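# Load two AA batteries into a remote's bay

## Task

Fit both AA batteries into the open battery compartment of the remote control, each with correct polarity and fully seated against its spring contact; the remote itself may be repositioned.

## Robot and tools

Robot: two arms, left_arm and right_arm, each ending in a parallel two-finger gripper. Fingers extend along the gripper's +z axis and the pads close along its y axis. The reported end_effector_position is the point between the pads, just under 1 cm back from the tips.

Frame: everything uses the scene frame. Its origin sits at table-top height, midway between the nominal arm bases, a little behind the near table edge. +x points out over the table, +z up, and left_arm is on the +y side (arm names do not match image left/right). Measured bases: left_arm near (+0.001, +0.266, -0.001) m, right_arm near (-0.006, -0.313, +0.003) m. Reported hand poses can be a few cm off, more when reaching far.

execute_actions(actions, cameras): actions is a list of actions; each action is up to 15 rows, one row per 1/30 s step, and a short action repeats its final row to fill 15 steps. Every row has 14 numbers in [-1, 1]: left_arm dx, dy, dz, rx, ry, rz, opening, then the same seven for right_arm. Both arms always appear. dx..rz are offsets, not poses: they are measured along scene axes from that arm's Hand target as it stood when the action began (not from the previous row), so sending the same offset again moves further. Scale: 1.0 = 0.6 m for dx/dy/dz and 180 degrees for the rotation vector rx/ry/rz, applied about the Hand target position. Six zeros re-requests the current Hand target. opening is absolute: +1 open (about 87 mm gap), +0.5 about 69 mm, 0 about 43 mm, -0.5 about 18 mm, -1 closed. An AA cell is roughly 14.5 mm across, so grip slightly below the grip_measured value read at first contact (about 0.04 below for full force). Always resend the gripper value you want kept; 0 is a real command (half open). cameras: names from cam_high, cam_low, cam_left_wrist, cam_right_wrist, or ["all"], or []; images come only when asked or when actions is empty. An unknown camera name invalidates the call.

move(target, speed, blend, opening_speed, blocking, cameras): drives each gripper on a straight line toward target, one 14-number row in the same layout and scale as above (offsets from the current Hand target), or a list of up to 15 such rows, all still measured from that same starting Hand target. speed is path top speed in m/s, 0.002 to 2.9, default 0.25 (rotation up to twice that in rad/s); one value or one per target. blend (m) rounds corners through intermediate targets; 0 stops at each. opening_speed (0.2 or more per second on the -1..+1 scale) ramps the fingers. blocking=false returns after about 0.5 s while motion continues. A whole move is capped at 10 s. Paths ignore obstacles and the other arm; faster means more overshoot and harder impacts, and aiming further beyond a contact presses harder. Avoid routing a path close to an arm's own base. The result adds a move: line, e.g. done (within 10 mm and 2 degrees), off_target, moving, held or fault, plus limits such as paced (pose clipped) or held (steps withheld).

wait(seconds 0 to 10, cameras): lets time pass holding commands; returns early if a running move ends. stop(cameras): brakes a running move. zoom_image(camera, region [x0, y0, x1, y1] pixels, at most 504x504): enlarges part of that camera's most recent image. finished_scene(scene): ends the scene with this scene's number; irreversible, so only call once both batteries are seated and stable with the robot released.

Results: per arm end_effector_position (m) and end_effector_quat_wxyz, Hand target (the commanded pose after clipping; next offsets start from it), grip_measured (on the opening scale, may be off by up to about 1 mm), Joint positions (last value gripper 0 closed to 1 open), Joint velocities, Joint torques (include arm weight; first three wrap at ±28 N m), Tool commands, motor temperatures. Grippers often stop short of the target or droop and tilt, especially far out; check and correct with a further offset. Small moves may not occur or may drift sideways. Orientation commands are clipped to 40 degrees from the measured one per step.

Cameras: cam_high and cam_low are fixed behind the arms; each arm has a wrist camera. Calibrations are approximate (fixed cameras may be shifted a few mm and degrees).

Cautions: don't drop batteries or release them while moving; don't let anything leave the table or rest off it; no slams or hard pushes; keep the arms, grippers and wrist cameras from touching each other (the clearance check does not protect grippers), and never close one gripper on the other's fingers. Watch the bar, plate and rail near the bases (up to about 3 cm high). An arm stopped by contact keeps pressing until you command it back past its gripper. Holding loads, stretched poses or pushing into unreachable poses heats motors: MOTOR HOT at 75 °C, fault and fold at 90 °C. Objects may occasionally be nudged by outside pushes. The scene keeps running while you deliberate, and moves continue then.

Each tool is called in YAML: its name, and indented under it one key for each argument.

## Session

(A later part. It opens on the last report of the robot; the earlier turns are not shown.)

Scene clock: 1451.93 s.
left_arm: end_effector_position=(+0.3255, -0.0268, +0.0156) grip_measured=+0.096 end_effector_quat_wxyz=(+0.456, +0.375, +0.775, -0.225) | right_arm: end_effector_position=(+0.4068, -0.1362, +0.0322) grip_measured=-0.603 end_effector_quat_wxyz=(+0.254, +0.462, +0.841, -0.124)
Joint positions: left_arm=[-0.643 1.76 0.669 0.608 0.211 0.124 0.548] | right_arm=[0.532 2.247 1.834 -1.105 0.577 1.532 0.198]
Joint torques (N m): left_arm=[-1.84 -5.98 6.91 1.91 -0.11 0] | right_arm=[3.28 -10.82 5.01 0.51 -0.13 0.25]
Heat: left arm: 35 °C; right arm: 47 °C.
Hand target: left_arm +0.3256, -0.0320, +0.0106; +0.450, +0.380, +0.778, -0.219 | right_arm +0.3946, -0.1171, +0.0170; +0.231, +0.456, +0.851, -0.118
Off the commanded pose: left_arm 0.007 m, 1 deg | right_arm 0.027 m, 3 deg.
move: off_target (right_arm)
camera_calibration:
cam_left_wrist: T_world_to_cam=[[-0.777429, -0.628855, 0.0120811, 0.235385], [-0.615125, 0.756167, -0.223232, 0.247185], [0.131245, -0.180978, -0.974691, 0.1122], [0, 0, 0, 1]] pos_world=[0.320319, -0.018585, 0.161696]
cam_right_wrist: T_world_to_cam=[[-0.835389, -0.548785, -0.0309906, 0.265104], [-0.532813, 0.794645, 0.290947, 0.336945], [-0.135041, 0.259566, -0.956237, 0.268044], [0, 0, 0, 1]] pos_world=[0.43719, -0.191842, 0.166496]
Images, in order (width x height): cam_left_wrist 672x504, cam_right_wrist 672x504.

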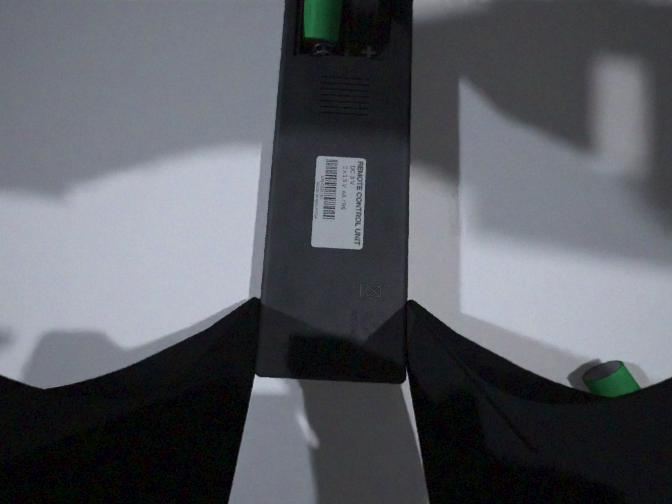

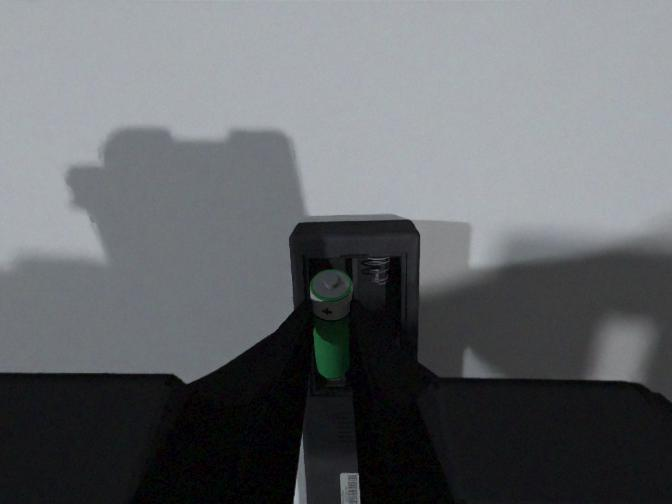

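move:
  target: [0.0047,-0.0069,0,0,0,0,-0.05,-0.0075,0.0110,-0.006,0,0,0,-0.72]
  speed: 0.05
  cameras: ["cam_left_wrist","cam_right_wrist"]

zoom_image:
  camera: "cam_left_wrist"
  region: [280, 0, 430, 90]

zoom_image:
  camera: "cam_right_wrist"
  region: [250, 200, 420, 420]

Scene clock: 1470.77 s.
left_arm: end_effector_position=(+0.3270, -0.0288, +0.0155) grip_measured=+0.096 end_effector_quat_wxyz=(+0.455, +0.375, +0.776, -0.225) | right_arm: end_effector_position=(+0.4090, -0.1415, +0.0329) grip_measured=-0.603 end_effector_quat_wxyz=(+0.266, +0.466, +0.834, -0.132)
Joint positions: left_arm=[-0.645 1.767 0.68 0.602 0.208 0.122 0.548] | right_arm=[0.531 2.247 1.83 -1.105 0.608 1.546 0.198]
Joint torques (N m): left_arm=[-0.16 -8.2 4.9 2.1 0.11 -0.06] | right_arm=[0.85 -13.04 5.87 0.45 0.18 0.06]
Heat: left arm: 36 °C; right arm: 47 °C.
Hand target: left_arm +0.3269, -0.0286, +0.0155; +0.455, +0.375, +0.776, -0.225 (not the last commanded pose) | right_arm +0.4066, -0.1367, +0.0319; +0.260, +0.464, +0.837, -0.127 (not the last commanded pose)
Off the commanded pose: left_arm 0.009 m, 1 deg | right_arm 0.041 m, 5 deg.
move: held (left_arm, right_arm; a check stopped the path); limits=held
pose unreachable (left arm): on one or more control steps of this call, first in action 0 (counted from 0), this arm could not follow its commanded pose, so it was not sent that pose on those steps. It may still have moved: this result reports where it is.
cause: moving toward the commanded pose would bring a part of the arm too close to another arm (this arm's wrist camera and the right arm's wrist (the part past joint 5), along the way the arms are being sent, or toward where that arm still pushes).
pose unreachable (right arm): on one or more control steps of this call, first in action 0 (counted from 0), this arm could not follow its commanded pose, so it was not sent that pose on those steps. It may still have moved: this result reports where it is.
cause: moving toward the commanded pose would bring a part of the arm too close to another arm (this arm's wrist (the part past joint 5) and the left arm's wrist camera, along the way the arms are being sent, or toward where that arm still pushes).
camera_calibration:
cam_left_wrist: T_world_to_cam=[[-0.777002, -0.629371, 0.0126241, 0.235229], [-0.615959, 0.756002, -0.221486, 0.249844], [0.129853, -0.179871, -0.975082, 0.112022], [0, 0, 0, 1]] pos_world=[0.322121, -0.0206869, 0.161598]
cam_right_wrist: T_world_to_cam=[[-0.842704, -0.537339, -0.0334197, 0.268716], [-0.52622, 0.808968, 0.262038, 0.342326], [-0.113768, 0.238406, -0.964479, 0.259012], [0, 0, 0, 1]] pos_world=[0.436054, -0.194289, 0.169089]
Images, in order (width x height): cam_left_wrist 672x504, cam_right_wrist 672x504.

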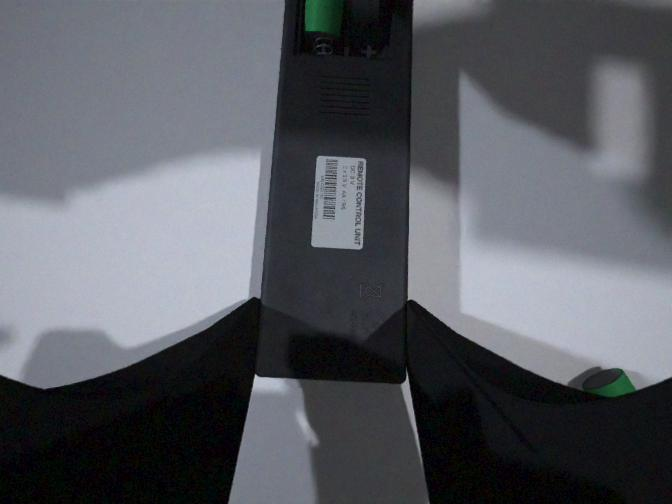

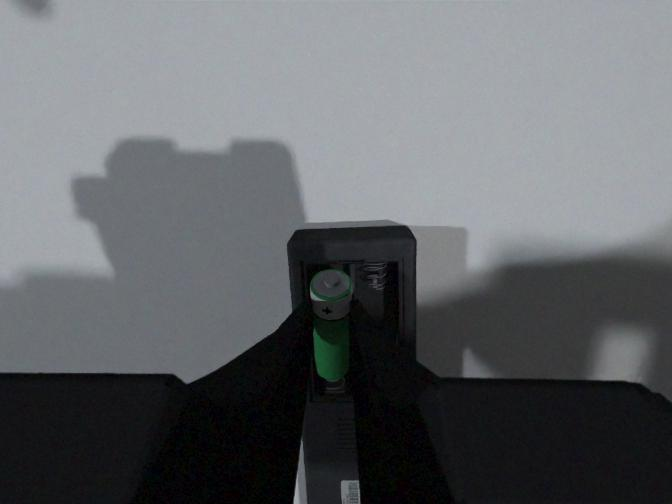

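Scaled by 3.360.

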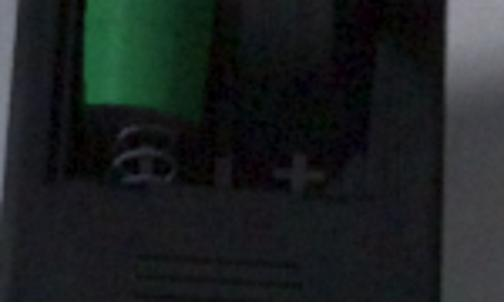

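Scaled by 2.291.

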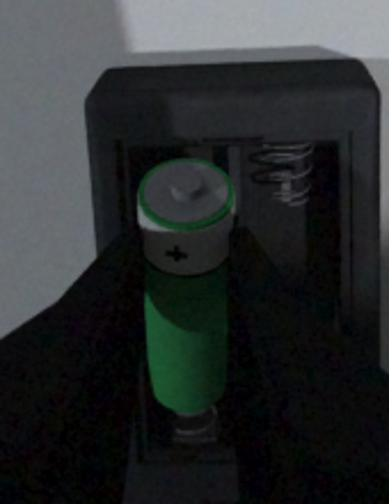

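move:
  target: [0,0,-0.004,0,0,0,-0.05,0.0019,-0.0028,-0.018,0.0417,0.0276,0,-0.72]
  speed: 0.05
  cameras: ["cam_left_wrist","cam_right_wrist"]

zoom_image:
  camera: "cam_left_wrist"
  region: [280, 0, 430, 90]

zoom_image:
  camera: "cam_right_wrist"
  region: [250, 200, 420, 420]

Scene clock: 1498.93 s.
left_arm: end_effector_position=(+0.3270, -0.0289, +0.0156) grip_measured=+0.096 end_effector_quat_wxyz=(+0.456, +0.374, +0.776, -0.225) | right_arm: end_effector_position=(+0.4090, -0.1446, +0.0256) grip_measured=-0.603 end_effector_quat_wxyz=(+0.208, +0.475, +0.849, -0.105)
Joint positions: left_arm=[-0.645 1.767 0.68 0.602 0.208 0.122 0.548] | right_arm=[0.473 2.247 1.83 -1.091 0.473 1.488 0.198]
Joint torques (N m): left_arm=[-0.17 -7.39 4.67 2.21 0.1 -0.05] | right_arm=[0.03 -12.66 5.6 0.66 -0.11 -0.03]
Heat: left arm: 34 °C; right arm: 49 °C.
Hand target: left_arm +0.3269, -0.0286, +0.0131; +0.455, +0.375, +0.776, -0.225 | right_arm +0.4078, -0.1385, +0.0212; +0.193, +0.474, +0.854, -0.092
Off the commanded pose: left_arm 0.002 m, 0 deg | right_arm 0.008 m, 2 deg.
move: done
camera_calibration:
cam_left_wrist: T_world_to_cam=[[-0.776813, -0.6296, 0.0128665, 0.235123], [-0.616175, 0.755716, -0.221858, 0.249989], [0.129958, -0.18027, -0.974994, 0.112063], [0, 0, 0, 1]] pos_world=[0.32212, -0.0206863, 0.161697]
cam_right_wrist: T_world_to_cam=[[-0.845978, -0.5326, -0.0256605, 0.268626], [-0.49962, 0.774942, 0.387098, 0.327829], [-0.186283, 0.340297, -0.921682, 0.295995], [0, 0, 0, 1]] pos_world=[0.44618, -0.211704, 0.152805]
Images, in order (width x height): cam_left_wrist 672x504, cam_right_wrist 672x504.

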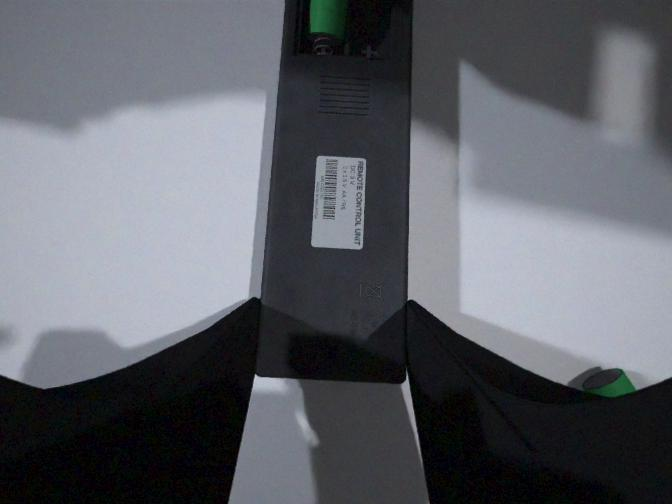

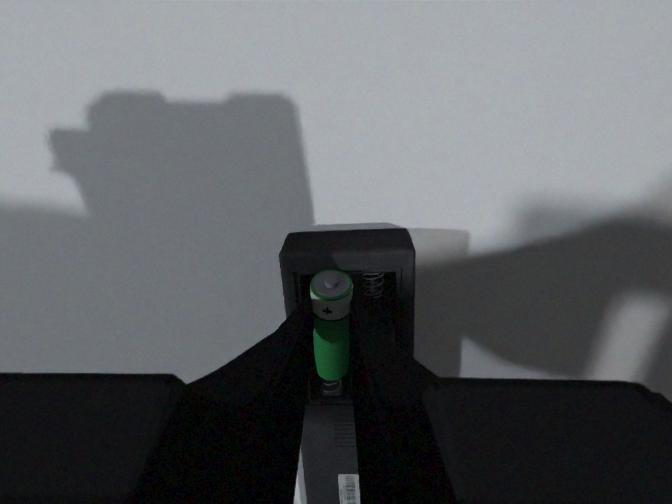

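Scaled by 3.360.

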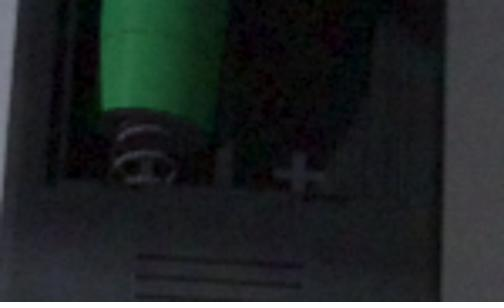

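Scaled by 2.291.

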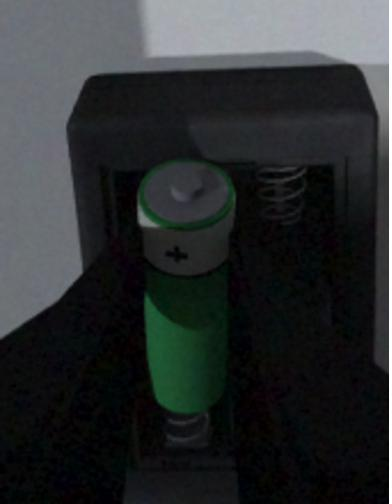

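move:
  target: [0,0,0,0,0,0,-0.05,0.0069,0.0047,0.002,0.0035,-0.0052,0.0139,-0.72]
  speed: 0.05
  cameras: ["cam_left_wrist","cam_right_wrist"]

zoom_image:
  camera: "cam_left_wrist"
  region: [280, 0, 430, 90]

zoom_image:
  camera: "cam_right_wrist"
  region: [250, 200, 420, 420]

Scene clock: 1518.83 s.
left_arm: end_effector_position=(+0.3270, -0.0289, +0.0156) grip_measured=+0.096 end_effector_quat_wxyz=(+0.456, +0.374, +0.776, -0.225) | right_arm: end_effector_position=(+0.4105, -0.1433, +0.0256) grip_measured=-0.603 end_effector_quat_wxyz=(+0.208, +0.454, +0.860, -0.103)
Joint positions: left_arm=[-0.645 1.767 0.68 0.602 0.208 0.122 0.548] | right_arm=[0.473 2.247 1.83 -1.074 0.469 1.435 0.198]
Joint torques (N m): left_arm=[-0.2 -7.43 4.64 2.21 0.1 -0.06] | right_arm=[0.01 -13.76 4.29 0.97 -0.12 0.03]
Heat: left arm: 35 °C; right arm: 49 °C.
Hand target: left_arm +0.3269, -0.0286, +0.0130; +0.455, +0.375, +0.776, -0.225 | right_arm +0.4120, -0.1356, +0.0224; +0.199, +0.457, +0.863, -0.079
Off the commanded pose: left_arm 0.003 m, 0 deg | right_arm 0.008 m, 3 deg.
move: off_target (right_arm)
camera_calibration:
cam_left_wrist: T_world_to_cam=[[-0.776813, -0.6296, 0.0128665, 0.235123], [-0.616175, 0.755716, -0.221858, 0.249989], [0.129958, -0.18027, -0.974994, 0.112063], [0, 0, 0, 1]] pos_world=[0.32212, -0.0206863, 0.161697]
cam_right_wrist: T_world_to_cam=[[-0.819693, -0.572499, -0.0186502, 0.253994], [-0.53346, 0.75113, 0.388874, 0.33795], [-0.208621, 0.328707, -0.921102, 0.303306], [0, 0, 0, 1]] pos_world=[0.451756, -0.208132, 0.152693]
Images, in order (width x height): cam_left_wrist 672x504, cam_right_wrist 672x504.

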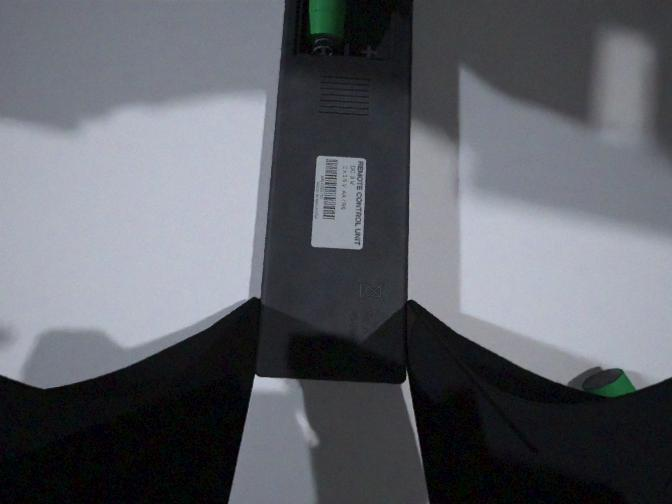

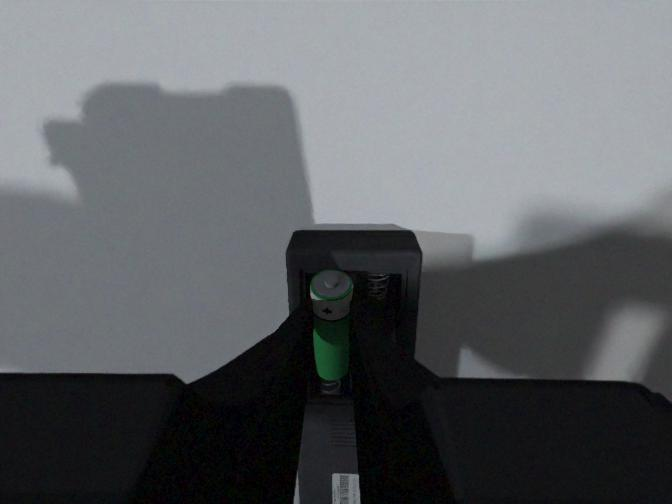

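Scaled by 3.360.

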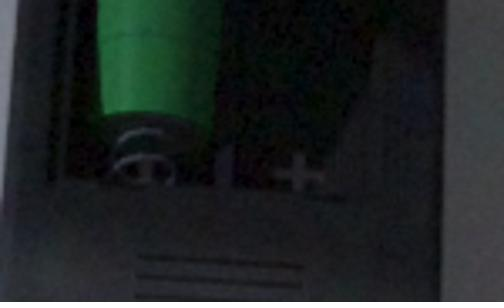

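Scaled by 2.291.

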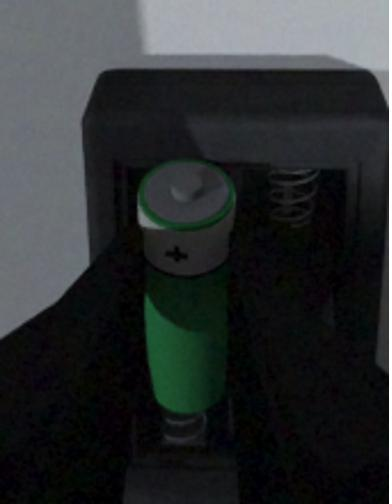

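move:
  target: [0.0037,-0.0055,0,0,0,0,-0.05,-0.0052,0.0166,0.0,0.0025,-0.0037,0,-0.72]
  speed: 0.05
  cameras: ["cam_left_wrist","cam_right_wrist"]

zoom_image:
  camera: "cam_left_wrist"
  region: [280, 0, 430, 90]

zoom_image:
  camera: "cam_right_wrist"
  region: [250, 200, 420, 420]

Scene clock: 1527.63 s.
left_arm: end_effector_position=(+0.3270, -0.0289, +0.0155) grip_measured=+0.096 end_effector_quat_wxyz=(+0.455, +0.374, +0.776, -0.225) | right_arm: end_effector_position=(+0.4106, -0.1428, +0.0255) grip_measured=-0.603 end_effector_quat_wxyz=(+0.208, +0.453, +0.861, -0.102)
Joint positions: left_arm=[-0.645 1.767 0.68 0.603 0.208 0.121 0.548] | right_arm=[0.473 2.247 1.829 -1.072 0.469 1.435 0.198]
Joint torques (N m): left_arm=[-0.59 -6.39 6.01 2.18 0.06 -0.06] | right_arm=[2.02 -14.09 3.9 1 -0.13 0.26]
Heat: left arm: 35 °C; right arm: 50 °C.
Hand target: left_arm +0.3291, -0.0319, +0.0131; +0.455, +0.375, +0.776, -0.225 | right_arm +0.4089, -0.1257, +0.0224; +0.202, +0.459, +0.862, -0.073
Off the commanded pose: left_arm 0.004 m, 0 deg | right_arm 0.018 m, 3 deg.
move: off_target (right_arm)
camera_calibration:
cam_left_wrist: T_world_to_cam=[[-0.776713, -0.629717, 0.013187, 0.235038], [-0.616344, 0.755571, -0.221883, 0.250022], [0.12976, -0.180467, -0.974984, 0.112023], [0, 0, 0, 1]] pos_world=[0.32212, -0.020686, 0.161597]
cam_right_wrist: T_world_to_cam=[[-0.819074, -0.573352, -0.0196584, 0.253915], [-0.534604, 0.750391, 0.388731, 0.33807], [-0.208128, 0.328909, -0.921142, 0.302909], [0, 0, 0, 1]] pos_world=[0.451752, -0.207732, 0.152595]
Images, in order (width x height): cam_left_wrist 672x504, cam_right_wrist 672x504.

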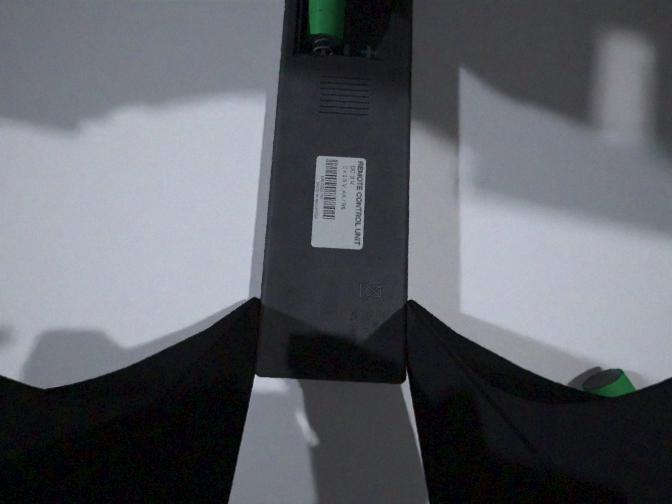

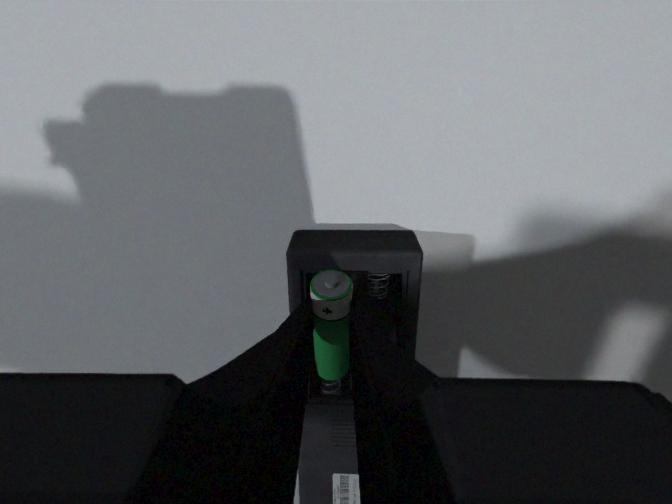

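Scaled by 3.360.

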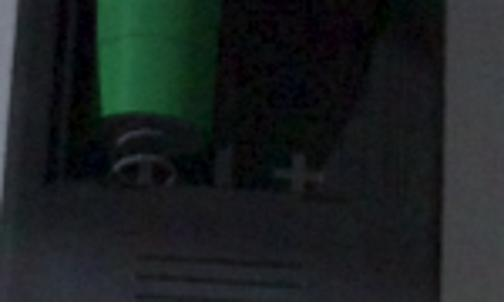

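Scaled by 2.291.

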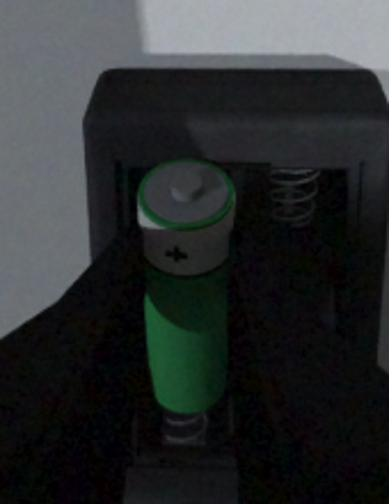

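move:
  target: [0.0056,-0.0083,0,0,0,0,-0.05,-0.0085,0.0181,0.0,0.0015,-0.0022,0,-0.72]
  speed: 0.05
  cameras: ["cam_left_wrist","cam_right_wrist"]

zoom_image:
  camera: "cam_left_wrist"
  region: [280, 0, 430, 90]

zoom_image:
  camera: "cam_right_wrist"
  region: [250, 200, 420, 420]

Scene clock: 1534.77 s.
left_arm: end_effector_position=(+0.3297, -0.0306, +0.0154) grip_measured=+0.096 end_effector_quat_wxyz=(+0.456, +0.373, +0.776, -0.225) | right_arm: end_effector_position=(+0.4115, -0.1419, +0.0237) grip_measured=-0.603 end_effector_quat_wxyz=(+0.220, +0.460, +0.854, -0.104)
Joint positions: left_arm=[-0.645 1.777 0.692 0.603 0.206 0.119 0.548] | right_arm=[0.484 2.247 1.817 -1.058 0.494 1.461 0.198]
Joint torques (N m): left_arm=[-1.11 -5.89 7.06 2.11 0.02 -0.07] | right_arm=[3.52 -14.31 4.56 0.82 -0.32 0.29]
Heat: left arm: 35 °C; right arm: 51 °C.
Hand target: left_arm +0.3325, -0.0369, +0.0131; +0.455, +0.375, +0.776, -0.225 | right_arm +0.4037, -0.1149, +0.0224; +0.204, +0.459, +0.862, -0.070
Off the commanded pose: left_arm 0.007 m, 0 deg | right_arm 0.028 m, 4 deg.
move: off_target (right_arm)
camera_calibration:
cam_left_wrist: T_world_to_cam=[[-0.775091, -0.631705, 0.0134972, 0.235427], [-0.618124, 0.753653, -0.223449, 0.253595], [0.130982, -0.181536, -0.974622, 0.110819], [0, 0, 0, 1]] pos_world=[0.324715, -0.0222844, 0.161495]
cam_right_wrist: T_world_to_cam=[[-0.827109, -0.561201, -0.0307461, 0.260506], [-0.531764, 0.763667, 0.366114, 0.339838], [-0.181984, 0.319166, -0.930062, 0.289144], [0, 0, 0, 1]] pos_world=[0.4488, -0.205612, 0.152512]
Images, in order (width x height): cam_left_wrist 672x504, cam_right_wrist 672x504.

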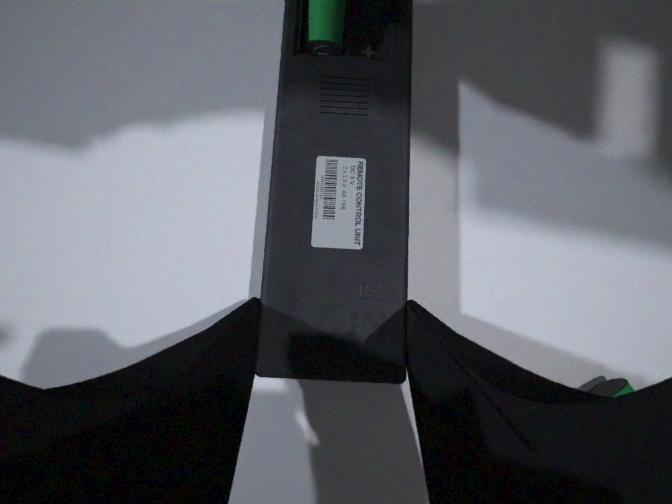

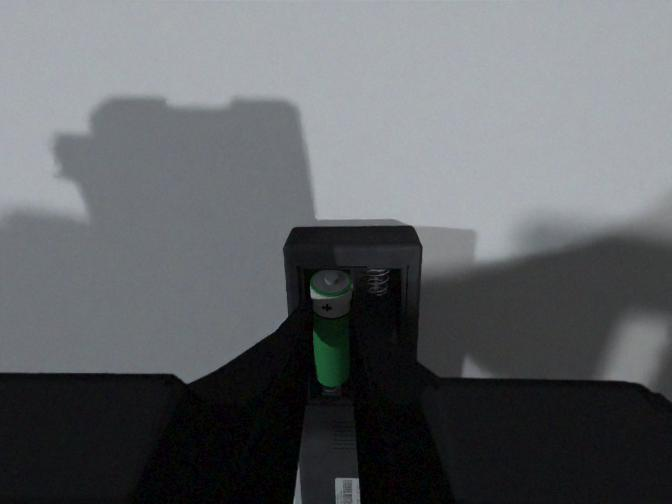

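Scaled by 3.360.

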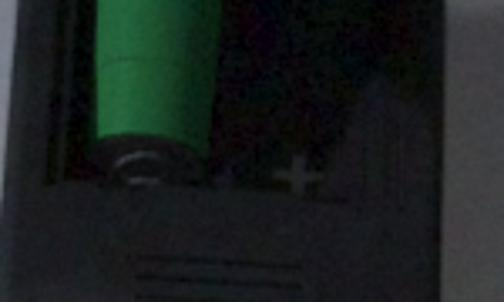

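Scaled by 2.291.

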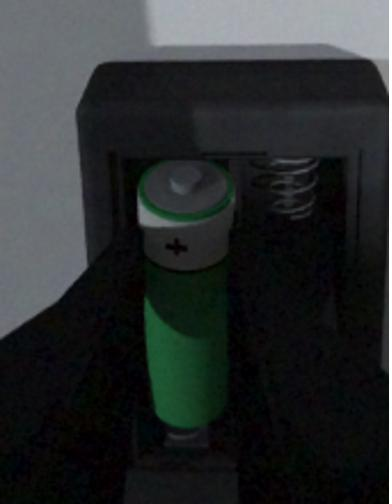

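move:
  target: [0.0056,-0.0083,0,0,0,0,-0.05,-0.0090,0.0175,0.002,0.0025,-0.0037,0.003,-0.72]
  speed: 0.05
  cameras: ["cam_left_wrist","cam_right_wrist"]

zoom_image:
  camera: "cam_left_wrist"
  region: [280, 0, 430, 90]

zoom_image:
  camera: "cam_right_wrist"
  region: [250, 200, 420, 420]

Scene clock: 1550.20 s.
left_arm: end_effector_position=(+0.3335, -0.0332, +0.0156) grip_measured=+0.096 end_effector_quat_wxyz=(+0.457, +0.372, +0.776, -0.224) | right_arm: end_effector_position=(+0.4136, -0.1428, +0.0212) grip_measured=-0.603 end_effector_quat_wxyz=(+0.238, +0.463, +0.846, -0.109)
Joint positions: left_arm=[-0.645 1.79 0.71 0.599 0.204 0.118 0.548] | right_arm=[0.494 2.247 1.799 -1.036 0.532 1.483 0.198]
Joint torques (N m): left_arm=[-1.72 -5.74 7.53 2.08 -0.01 -0.09] | right_arm=[4.94 -15.47 4.78 0.66 -0.66 0.22]
Heat: left arm: 35 °C; right arm: 52 °C.
Hand target: left_arm +0.3359, -0.0420, +0.0132; +0.455, +0.375, +0.776, -0.225 | right_arm +0.3983, -0.1043, +0.0236; +0.208, +0.456, +0.863, -0.063
Off the commanded pose: left_arm 0.009 m, 0 deg | right_arm 0.041 m, 7 deg.
move: off_target (right_arm)
camera_calibration:
cam_left_wrist: T_world_to_cam=[[-0.773368, -0.633813, 0.0135023, 0.23609], [-0.62008, 0.751836, -0.22415, 0.258518], [0.131918, -0.181723, -0.974461, 0.109737], [0, 0, 0, 1]] pos_world=[0.32841, -0.0247843, 0.161694]
cam_right_wrist: T_world_to_cam=[[-0.832523, -0.552394, -0.0420262, 0.265358], [-0.533264, 0.778512, 0.330981, 0.346032], [-0.150114, 0.297961, -0.942701, 0.271669], [0, 0, 0, 1]] pos_world=[0.446224, -0.203755, 0.152725]
Images, in order (width x height): cam_left_wrist 672x504, cam_right_wrist 672x504.

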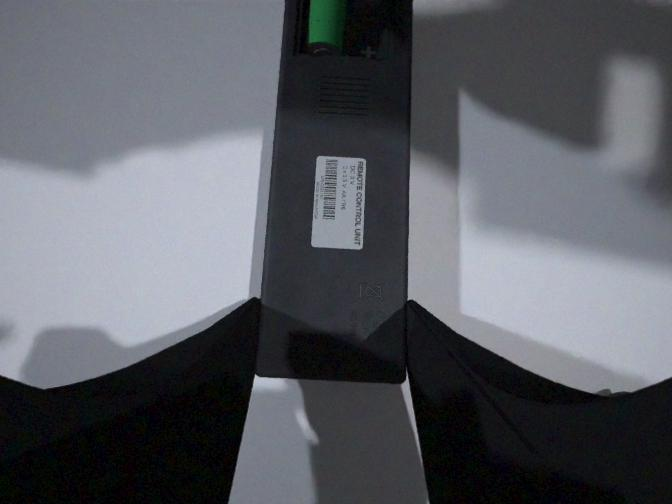

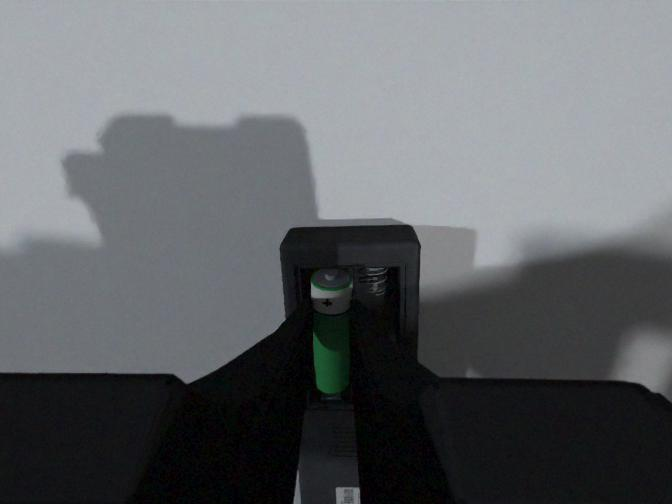

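Scaled by 3.360.

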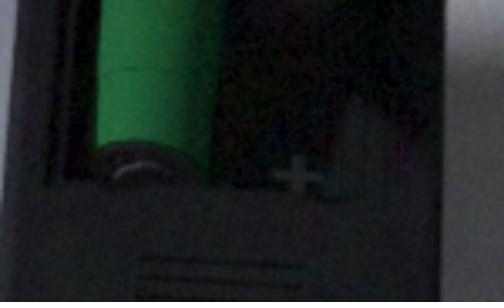

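Scaled by 2.291.

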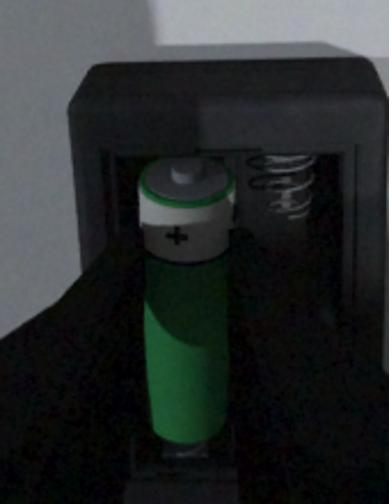

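move:
  target: [0.0019,-0.0028,0,0,0,0,-0.05,-0.0028,0.0041,-0.010,0.0463,0.0307,0,-0.72]
  speed: 0.05
  cameras: ["cam_left_wrist","cam_right_wrist"]

zoom_image:
  camera: "cam_left_wrist"
  region: [280, 0, 430, 90]

zoom_image:
  camera: "cam_right_wrist"
  region: [250, 200, 420, 420]

Scene clock: 1565.53 s.
left_arm: end_effector_position=(+0.3338, -0.0333, +0.0156) grip_measured=+0.096 end_effector_quat_wxyz=(+0.455, +0.372, +0.777, -0.224) | right_arm: end_effector_position=(+0.4137, -0.1430, +0.0195) grip_measured=-0.603 end_effector_quat_wxyz=(+0.193, +0.477, +0.854, -0.079)
Joint positions: left_arm=[-0.645 1.79 0.715 0.59 0.204 0.118 0.548] | right_arm=[0.449 2.24 1.799 -1.029 0.416 1.456 0.198]
Joint torques (N m): left_arm=[-1.91 -5.27 7.83 2.16 -0.03 -0.09] | right_arm=[3.33 -14.13 5.39 0.68 -1.24 0.07]
Motor temperatures (°C): left_arm=[23 30 35 36 19 20 21] | right_arm=[23 54 32 21 20 22 25]
Heat: left arm: 36 °C; right arm: 54 °C.
Hand target: left_arm +0.3370, -0.0436, +0.0131; +0.455, +0.375, +0.776, -0.225 | right_arm +0.3967, -0.1019, +0.0176; +0.132, +0.467, +0.874, -0.022
Off the commanded pose: left_arm 0.011 m, 0 deg | right_arm 0.045 m, 10 deg.
move: off_target (left_arm, right_arm)
camera_calibration:
cam_left_wrist: T_world_to_cam=[[-0.77313, -0.634088, 0.0141901, 0.236119], [-0.621003, 0.752249, -0.220175, 0.259007], [0.128936, -0.179036, -0.975357, 0.110752], [0, 0, 0, 1]] pos_world=[0.329115, -0.0252887, 0.161699]
cam_right_wrist: T_world_to_cam=[[-0.841066, -0.53808, -0.0554755, 0.271106], [-0.505686, 0.745705, 0.433828, 0.328696], [-0.192066, 0.392931, -0.899286, 0.300135], [0, 0, 0, 1]] pos_world=[0.45188, -0.217166, 0.14235]
Images, in order (width x height): cam_left_wrist 672x504, cam_right_wrist 672x504.

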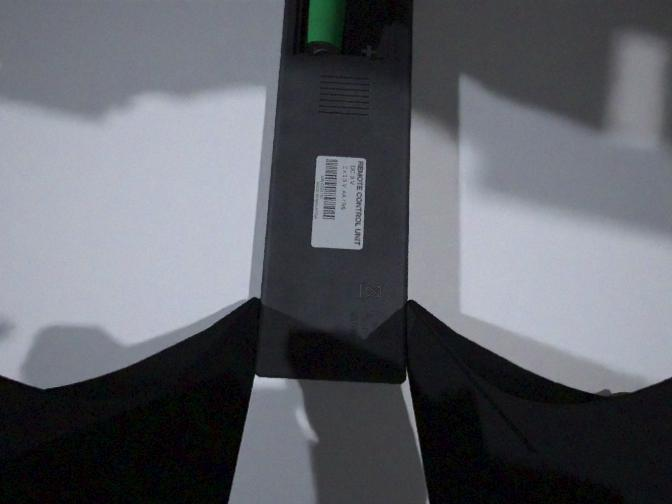

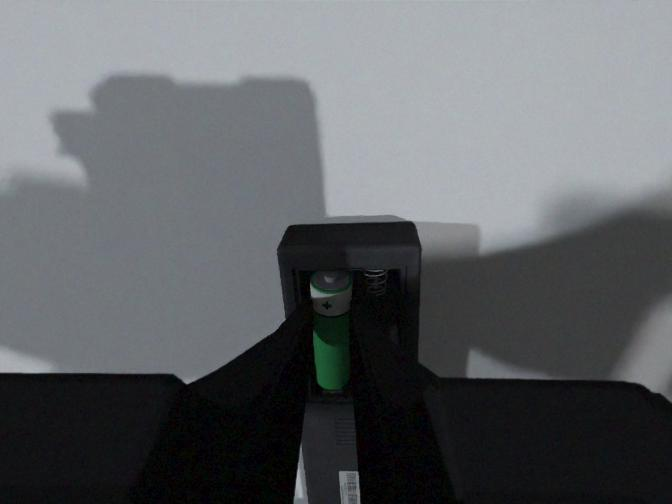

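Scaled by 3.360.

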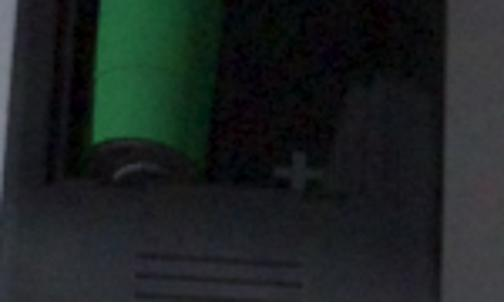

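Scaled by 2.291.

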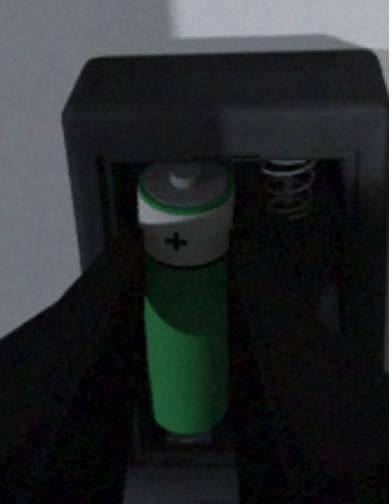

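move:
  target: [0,0,0,0,0,0,-0.05,0,0,-0.02,0.0278,0.0184,0.02,-0.72]
  speed: 0.05
  cameras: ["cam_left_wrist","cam_right_wrist"]

zoom_image:
  camera: "cam_left_wrist"
  region: [280, 0, 430, 90]

zoom_image:
  camera: "cam_right_wrist"
  region: [250, 200, 420, 420]

Scene clock: 1577.40 s.
left_arm: end_effector_position=(+0.3352, -0.0334, +0.0156) grip_measured=+0.096 end_effector_quat_wxyz=(+0.456, +0.369, +0.779, -0.223) | right_arm: end_effector_position=(+0.4166, -0.1430, +0.0183) grip_measured=-0.604 end_effector_quat_wxyz=(+0.152, +0.462, +0.873, -0.044)
Joint positions: left_arm=[-0.645 1.793 0.719 0.59 0.198 0.114 0.548] | right_arm=[0.401 2.237 1.799 -1.001 0.298 1.365 0.198]
Joint torques (N m): left_arm=[-1.94 -5.61 7.53 2.14 0.04 -0.06] | right_arm=[3.58 -12.05 3.99 0.89 -1.28 0.05]
Heat: left arm: 36 °C; right arm: 52 °C.
Hand target: left_arm +0.3370, -0.0437, +0.0132; +0.455, +0.375, +0.776, -0.225 | right_arm +0.3966, -0.1018, +0.0055; +0.087, +0.443, +0.892, +0.007
Off the commanded pose: left_arm 0.011 m, 1 deg | right_arm 0.047 m, 10 deg.
move: off_target (left_arm, right_arm)
camera_calibration:
cam_left_wrist: T_world_to_cam=[[-0.768993, -0.639087, 0.0147488, 0.235545], [-0.62596, 0.748115, -0.220223, 0.261487], [0.129708, -0.178582, -0.975338, 0.110307], [0, 0, 0, 1]] pos_world=[0.330506, -0.0253899, 0.161698]
cam_right_wrist: T_world_to_cam=[[-0.816067, -0.573578, -0.0710146, 0.258326], [-0.519025, 0.673247, 0.526642, 0.324176], [-0.25426, 0.466634, -0.847116, 0.335166], [0, 0, 0, 1]] pos_world=[0.464286, -0.226481, 0.131544]
Images, in order (width x height): cam_left_wrist 672x504, cam_right_wrist 672x504.

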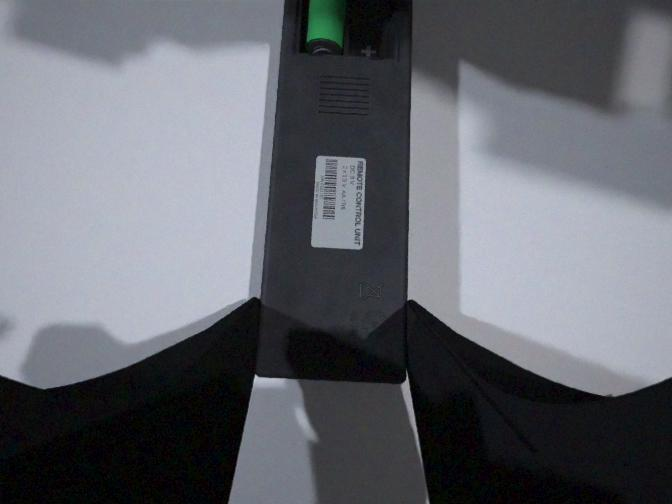

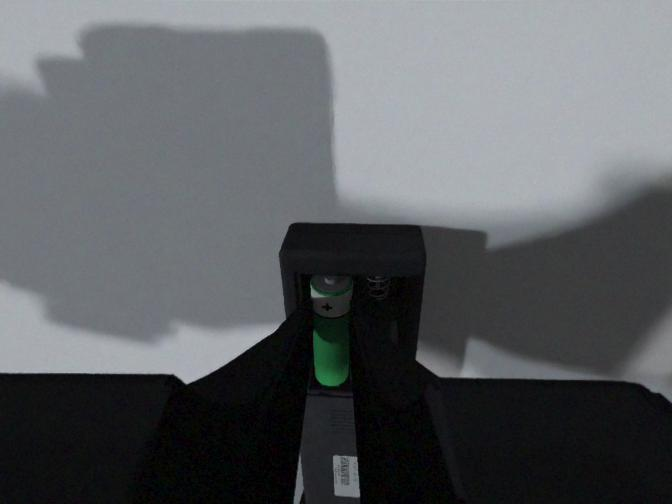

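Scaled by 3.360.

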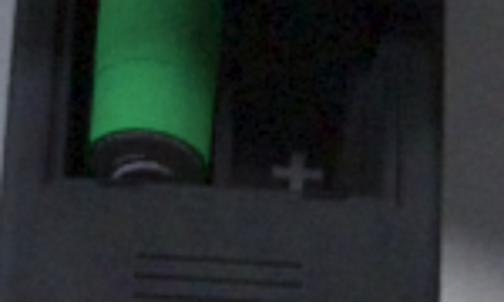

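Scaled by 2.291.

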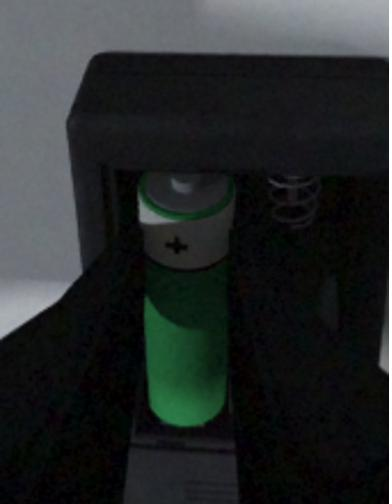

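move:
  target: [0,0,0,0,0,0,-0.05,0,0,-0.015,0.037,0.0245,0,-0.72]
  speed: 0.05
  cameras: ["cam_left_wrist","cam_right_wrist"]

zoom_image:
  camera: "cam_left_wrist"
  region: [280, 0, 430, 90]

zoom_image:
  camera: "cam_right_wrist"
  region: [250, 200, 420, 420]

Scene clock: 1585.27 s.
left_arm: end_effector_position=(+0.3357, -0.0329, +0.0155) grip_measured=+0.096 end_effector_quat_wxyz=(+0.456, +0.368, +0.780, -0.221) | right_arm: end_effector_position=(+0.4184, -0.1426, +0.0184) grip_measured=-0.604 end_effector_quat_wxyz=(+0.101, +0.465, +0.879, +0.003)
Joint positions: left_arm=[-0.645 1.793 0.719 0.59 0.193 0.112 0.548] | right_arm=[0.343 2.238 1.799 -0.986 0.151 1.315 0.198]
Joint torques (N m): left_arm=[-1.92 -5.59 7.47 2.15 0.08 -0.04] | right_arm=[3.66 -9.17 4.26 0.85 -1.32 0.13]
Heat: left arm: 36 °C; right arm: 53 °C.
Hand target: left_arm +0.3371, -0.0436, +0.0132; +0.456, +0.375, +0.776, -0.225 | right_arm +0.3967, -0.1019, -0.0034; +0.027, +0.448, +0.893, +0.042
Off the commanded pose: left_arm 0.011 m, 1 deg | right_arm 0.051 m, 10 deg.
move: off_target (left_arm, right_arm)
camera_calibration:
cam_left_wrist: T_world_to_cam=[[-0.765642, -0.643113, 0.0140854, 0.235076], [-0.629835, 0.745023, -0.219657, 0.26259], [0.13077, -0.17705, -0.975476, 0.109927], [0, 0, 0, 1]] pos_world=[0.330997, -0.0249929, 0.161599]
cam_right_wrist: T_world_to_cam=[[-0.814473, -0.570389, -0.106255, 0.26043], [-0.497551, 0.592432, 0.633614, 0.302367], [-0.298458, 0.568929, -0.766318, 0.367113], [0, 0, 0, 1]] pos_world=[0.472124, -0.239446, 0.117413]
Images, in order (width x height): cam_left_wrist 672x504, cam_right_wrist 672x504.

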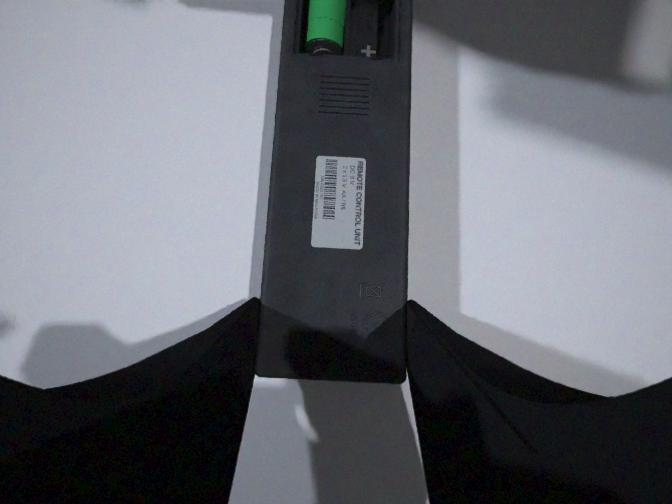

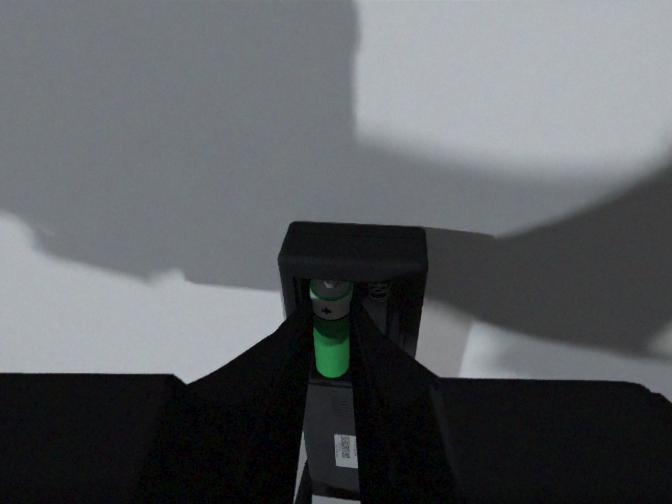

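Scaled by 3.360.

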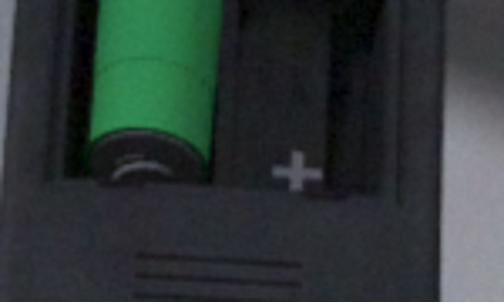

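Scaled by 2.291.

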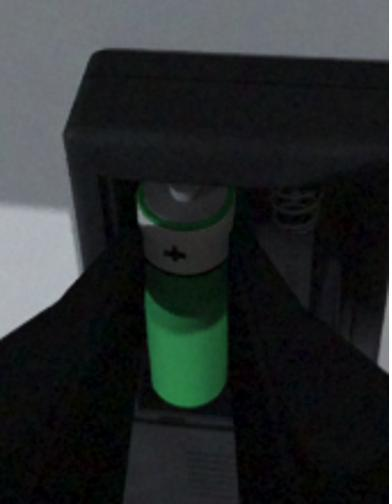

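move:
  target:
    - [-0.0023,0.0178,0.002,0,0,0,-0.05,0.0362,-0.0678,0.030,-0.037,-0.0245,-0.014,-0.72]
    - [-0.0023,0.0178,0.002,0,0,0,-0.05,0.0362,-0.0678,0.030,-0.037,-0.0245,-0.014,-0.35]
  speed: 0.06
  opening_speed: 0.4
  cameras: ["cam_left_wrist","cam_right_wrist"]

zoom_image:
  camera: "cam_left_wrist"
  region: [280, 0, 430, 90]

zoom_image:
  camera: "cam_right_wrist"
  region: [250, 200, 420, 420]

Scene clock: 1600.10 s.
left_arm: end_effector_position=(+0.3371, -0.0316, +0.0157) grip_measured=+0.096 end_effector_quat_wxyz=(+0.457, +0.366, +0.780, -0.220) | right_arm: end_effector_position=(+0.4169, -0.1464, +0.0182) grip_measured=-0.350 end_effector_quat_wxyz=(+0.095, +0.461, +0.882, +0.000)
Joint positions: left_arm=[-0.641 1.793 0.719 0.591 0.193 0.112 0.548] | right_arm=[0.335 2.238 1.799 -0.994 0.145 1.298 0.325]
Joint torques (N m): left_arm=[0.03 -8.01 4.98 2.15 0.33 0.07] | right_arm=[0.18 -11.67 6.9 0.72 -0.06 0.09]
Heat: left arm: 37 °C; right arm: 51 °C.
Hand target: left_arm +0.3357, -0.0329, +0.0145; +0.456, +0.375, +0.776, -0.225 | right_arm +0.4184, -0.1426, +0.0146; +0.088, +0.463, +0.882, +0.006
Off the commanded pose: left_arm 0.002 m, 1 deg | right_arm 0.005 m, 1 deg.
move: done
camera_calibration:
cam_left_wrist: T_world_to_cam=[[-0.762955, -0.646306, 0.0137197, 0.236054], [-0.632745, 0.742263, -0.220635, 0.263465], [0.132414, -0.177016, -0.97526, 0.109619], [0, 0, 0, 1]] pos_world=[0.33229, -0.0235933, 0.161798]
cam_right_wrist: T_world_to_cam=[[-0.810755, -0.57737, -0.096537, 0.254237], [-0.494984, 0.588123, 0.639611, 0.30209], [-0.312517, 0.566353, -0.762613, 0.37407], [0, 0, 0, 1]] pos_world=[0.472557, -0.242732, 0.116594]
Images, in order (width x height): cam_left_wrist 672x504, cam_right_wrist 672x504.

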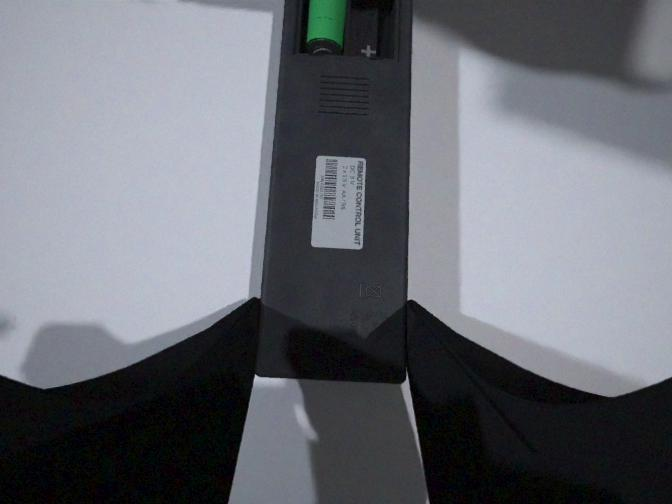

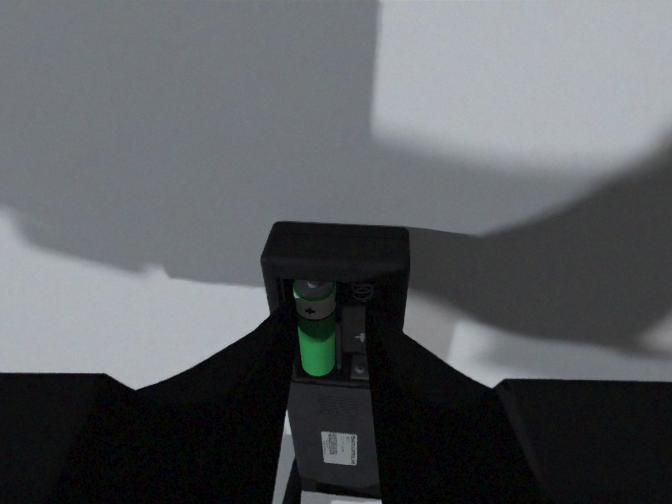

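Scaled by 3.360.

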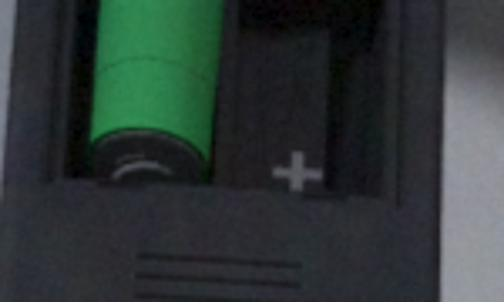

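Scaled by 2.291.

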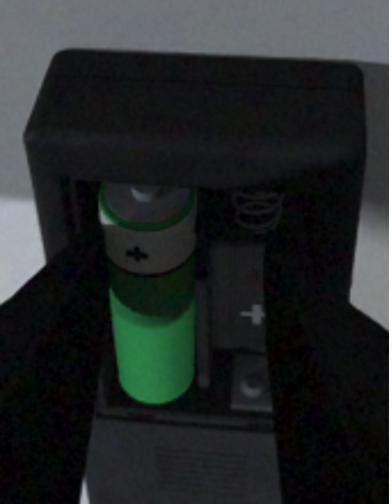

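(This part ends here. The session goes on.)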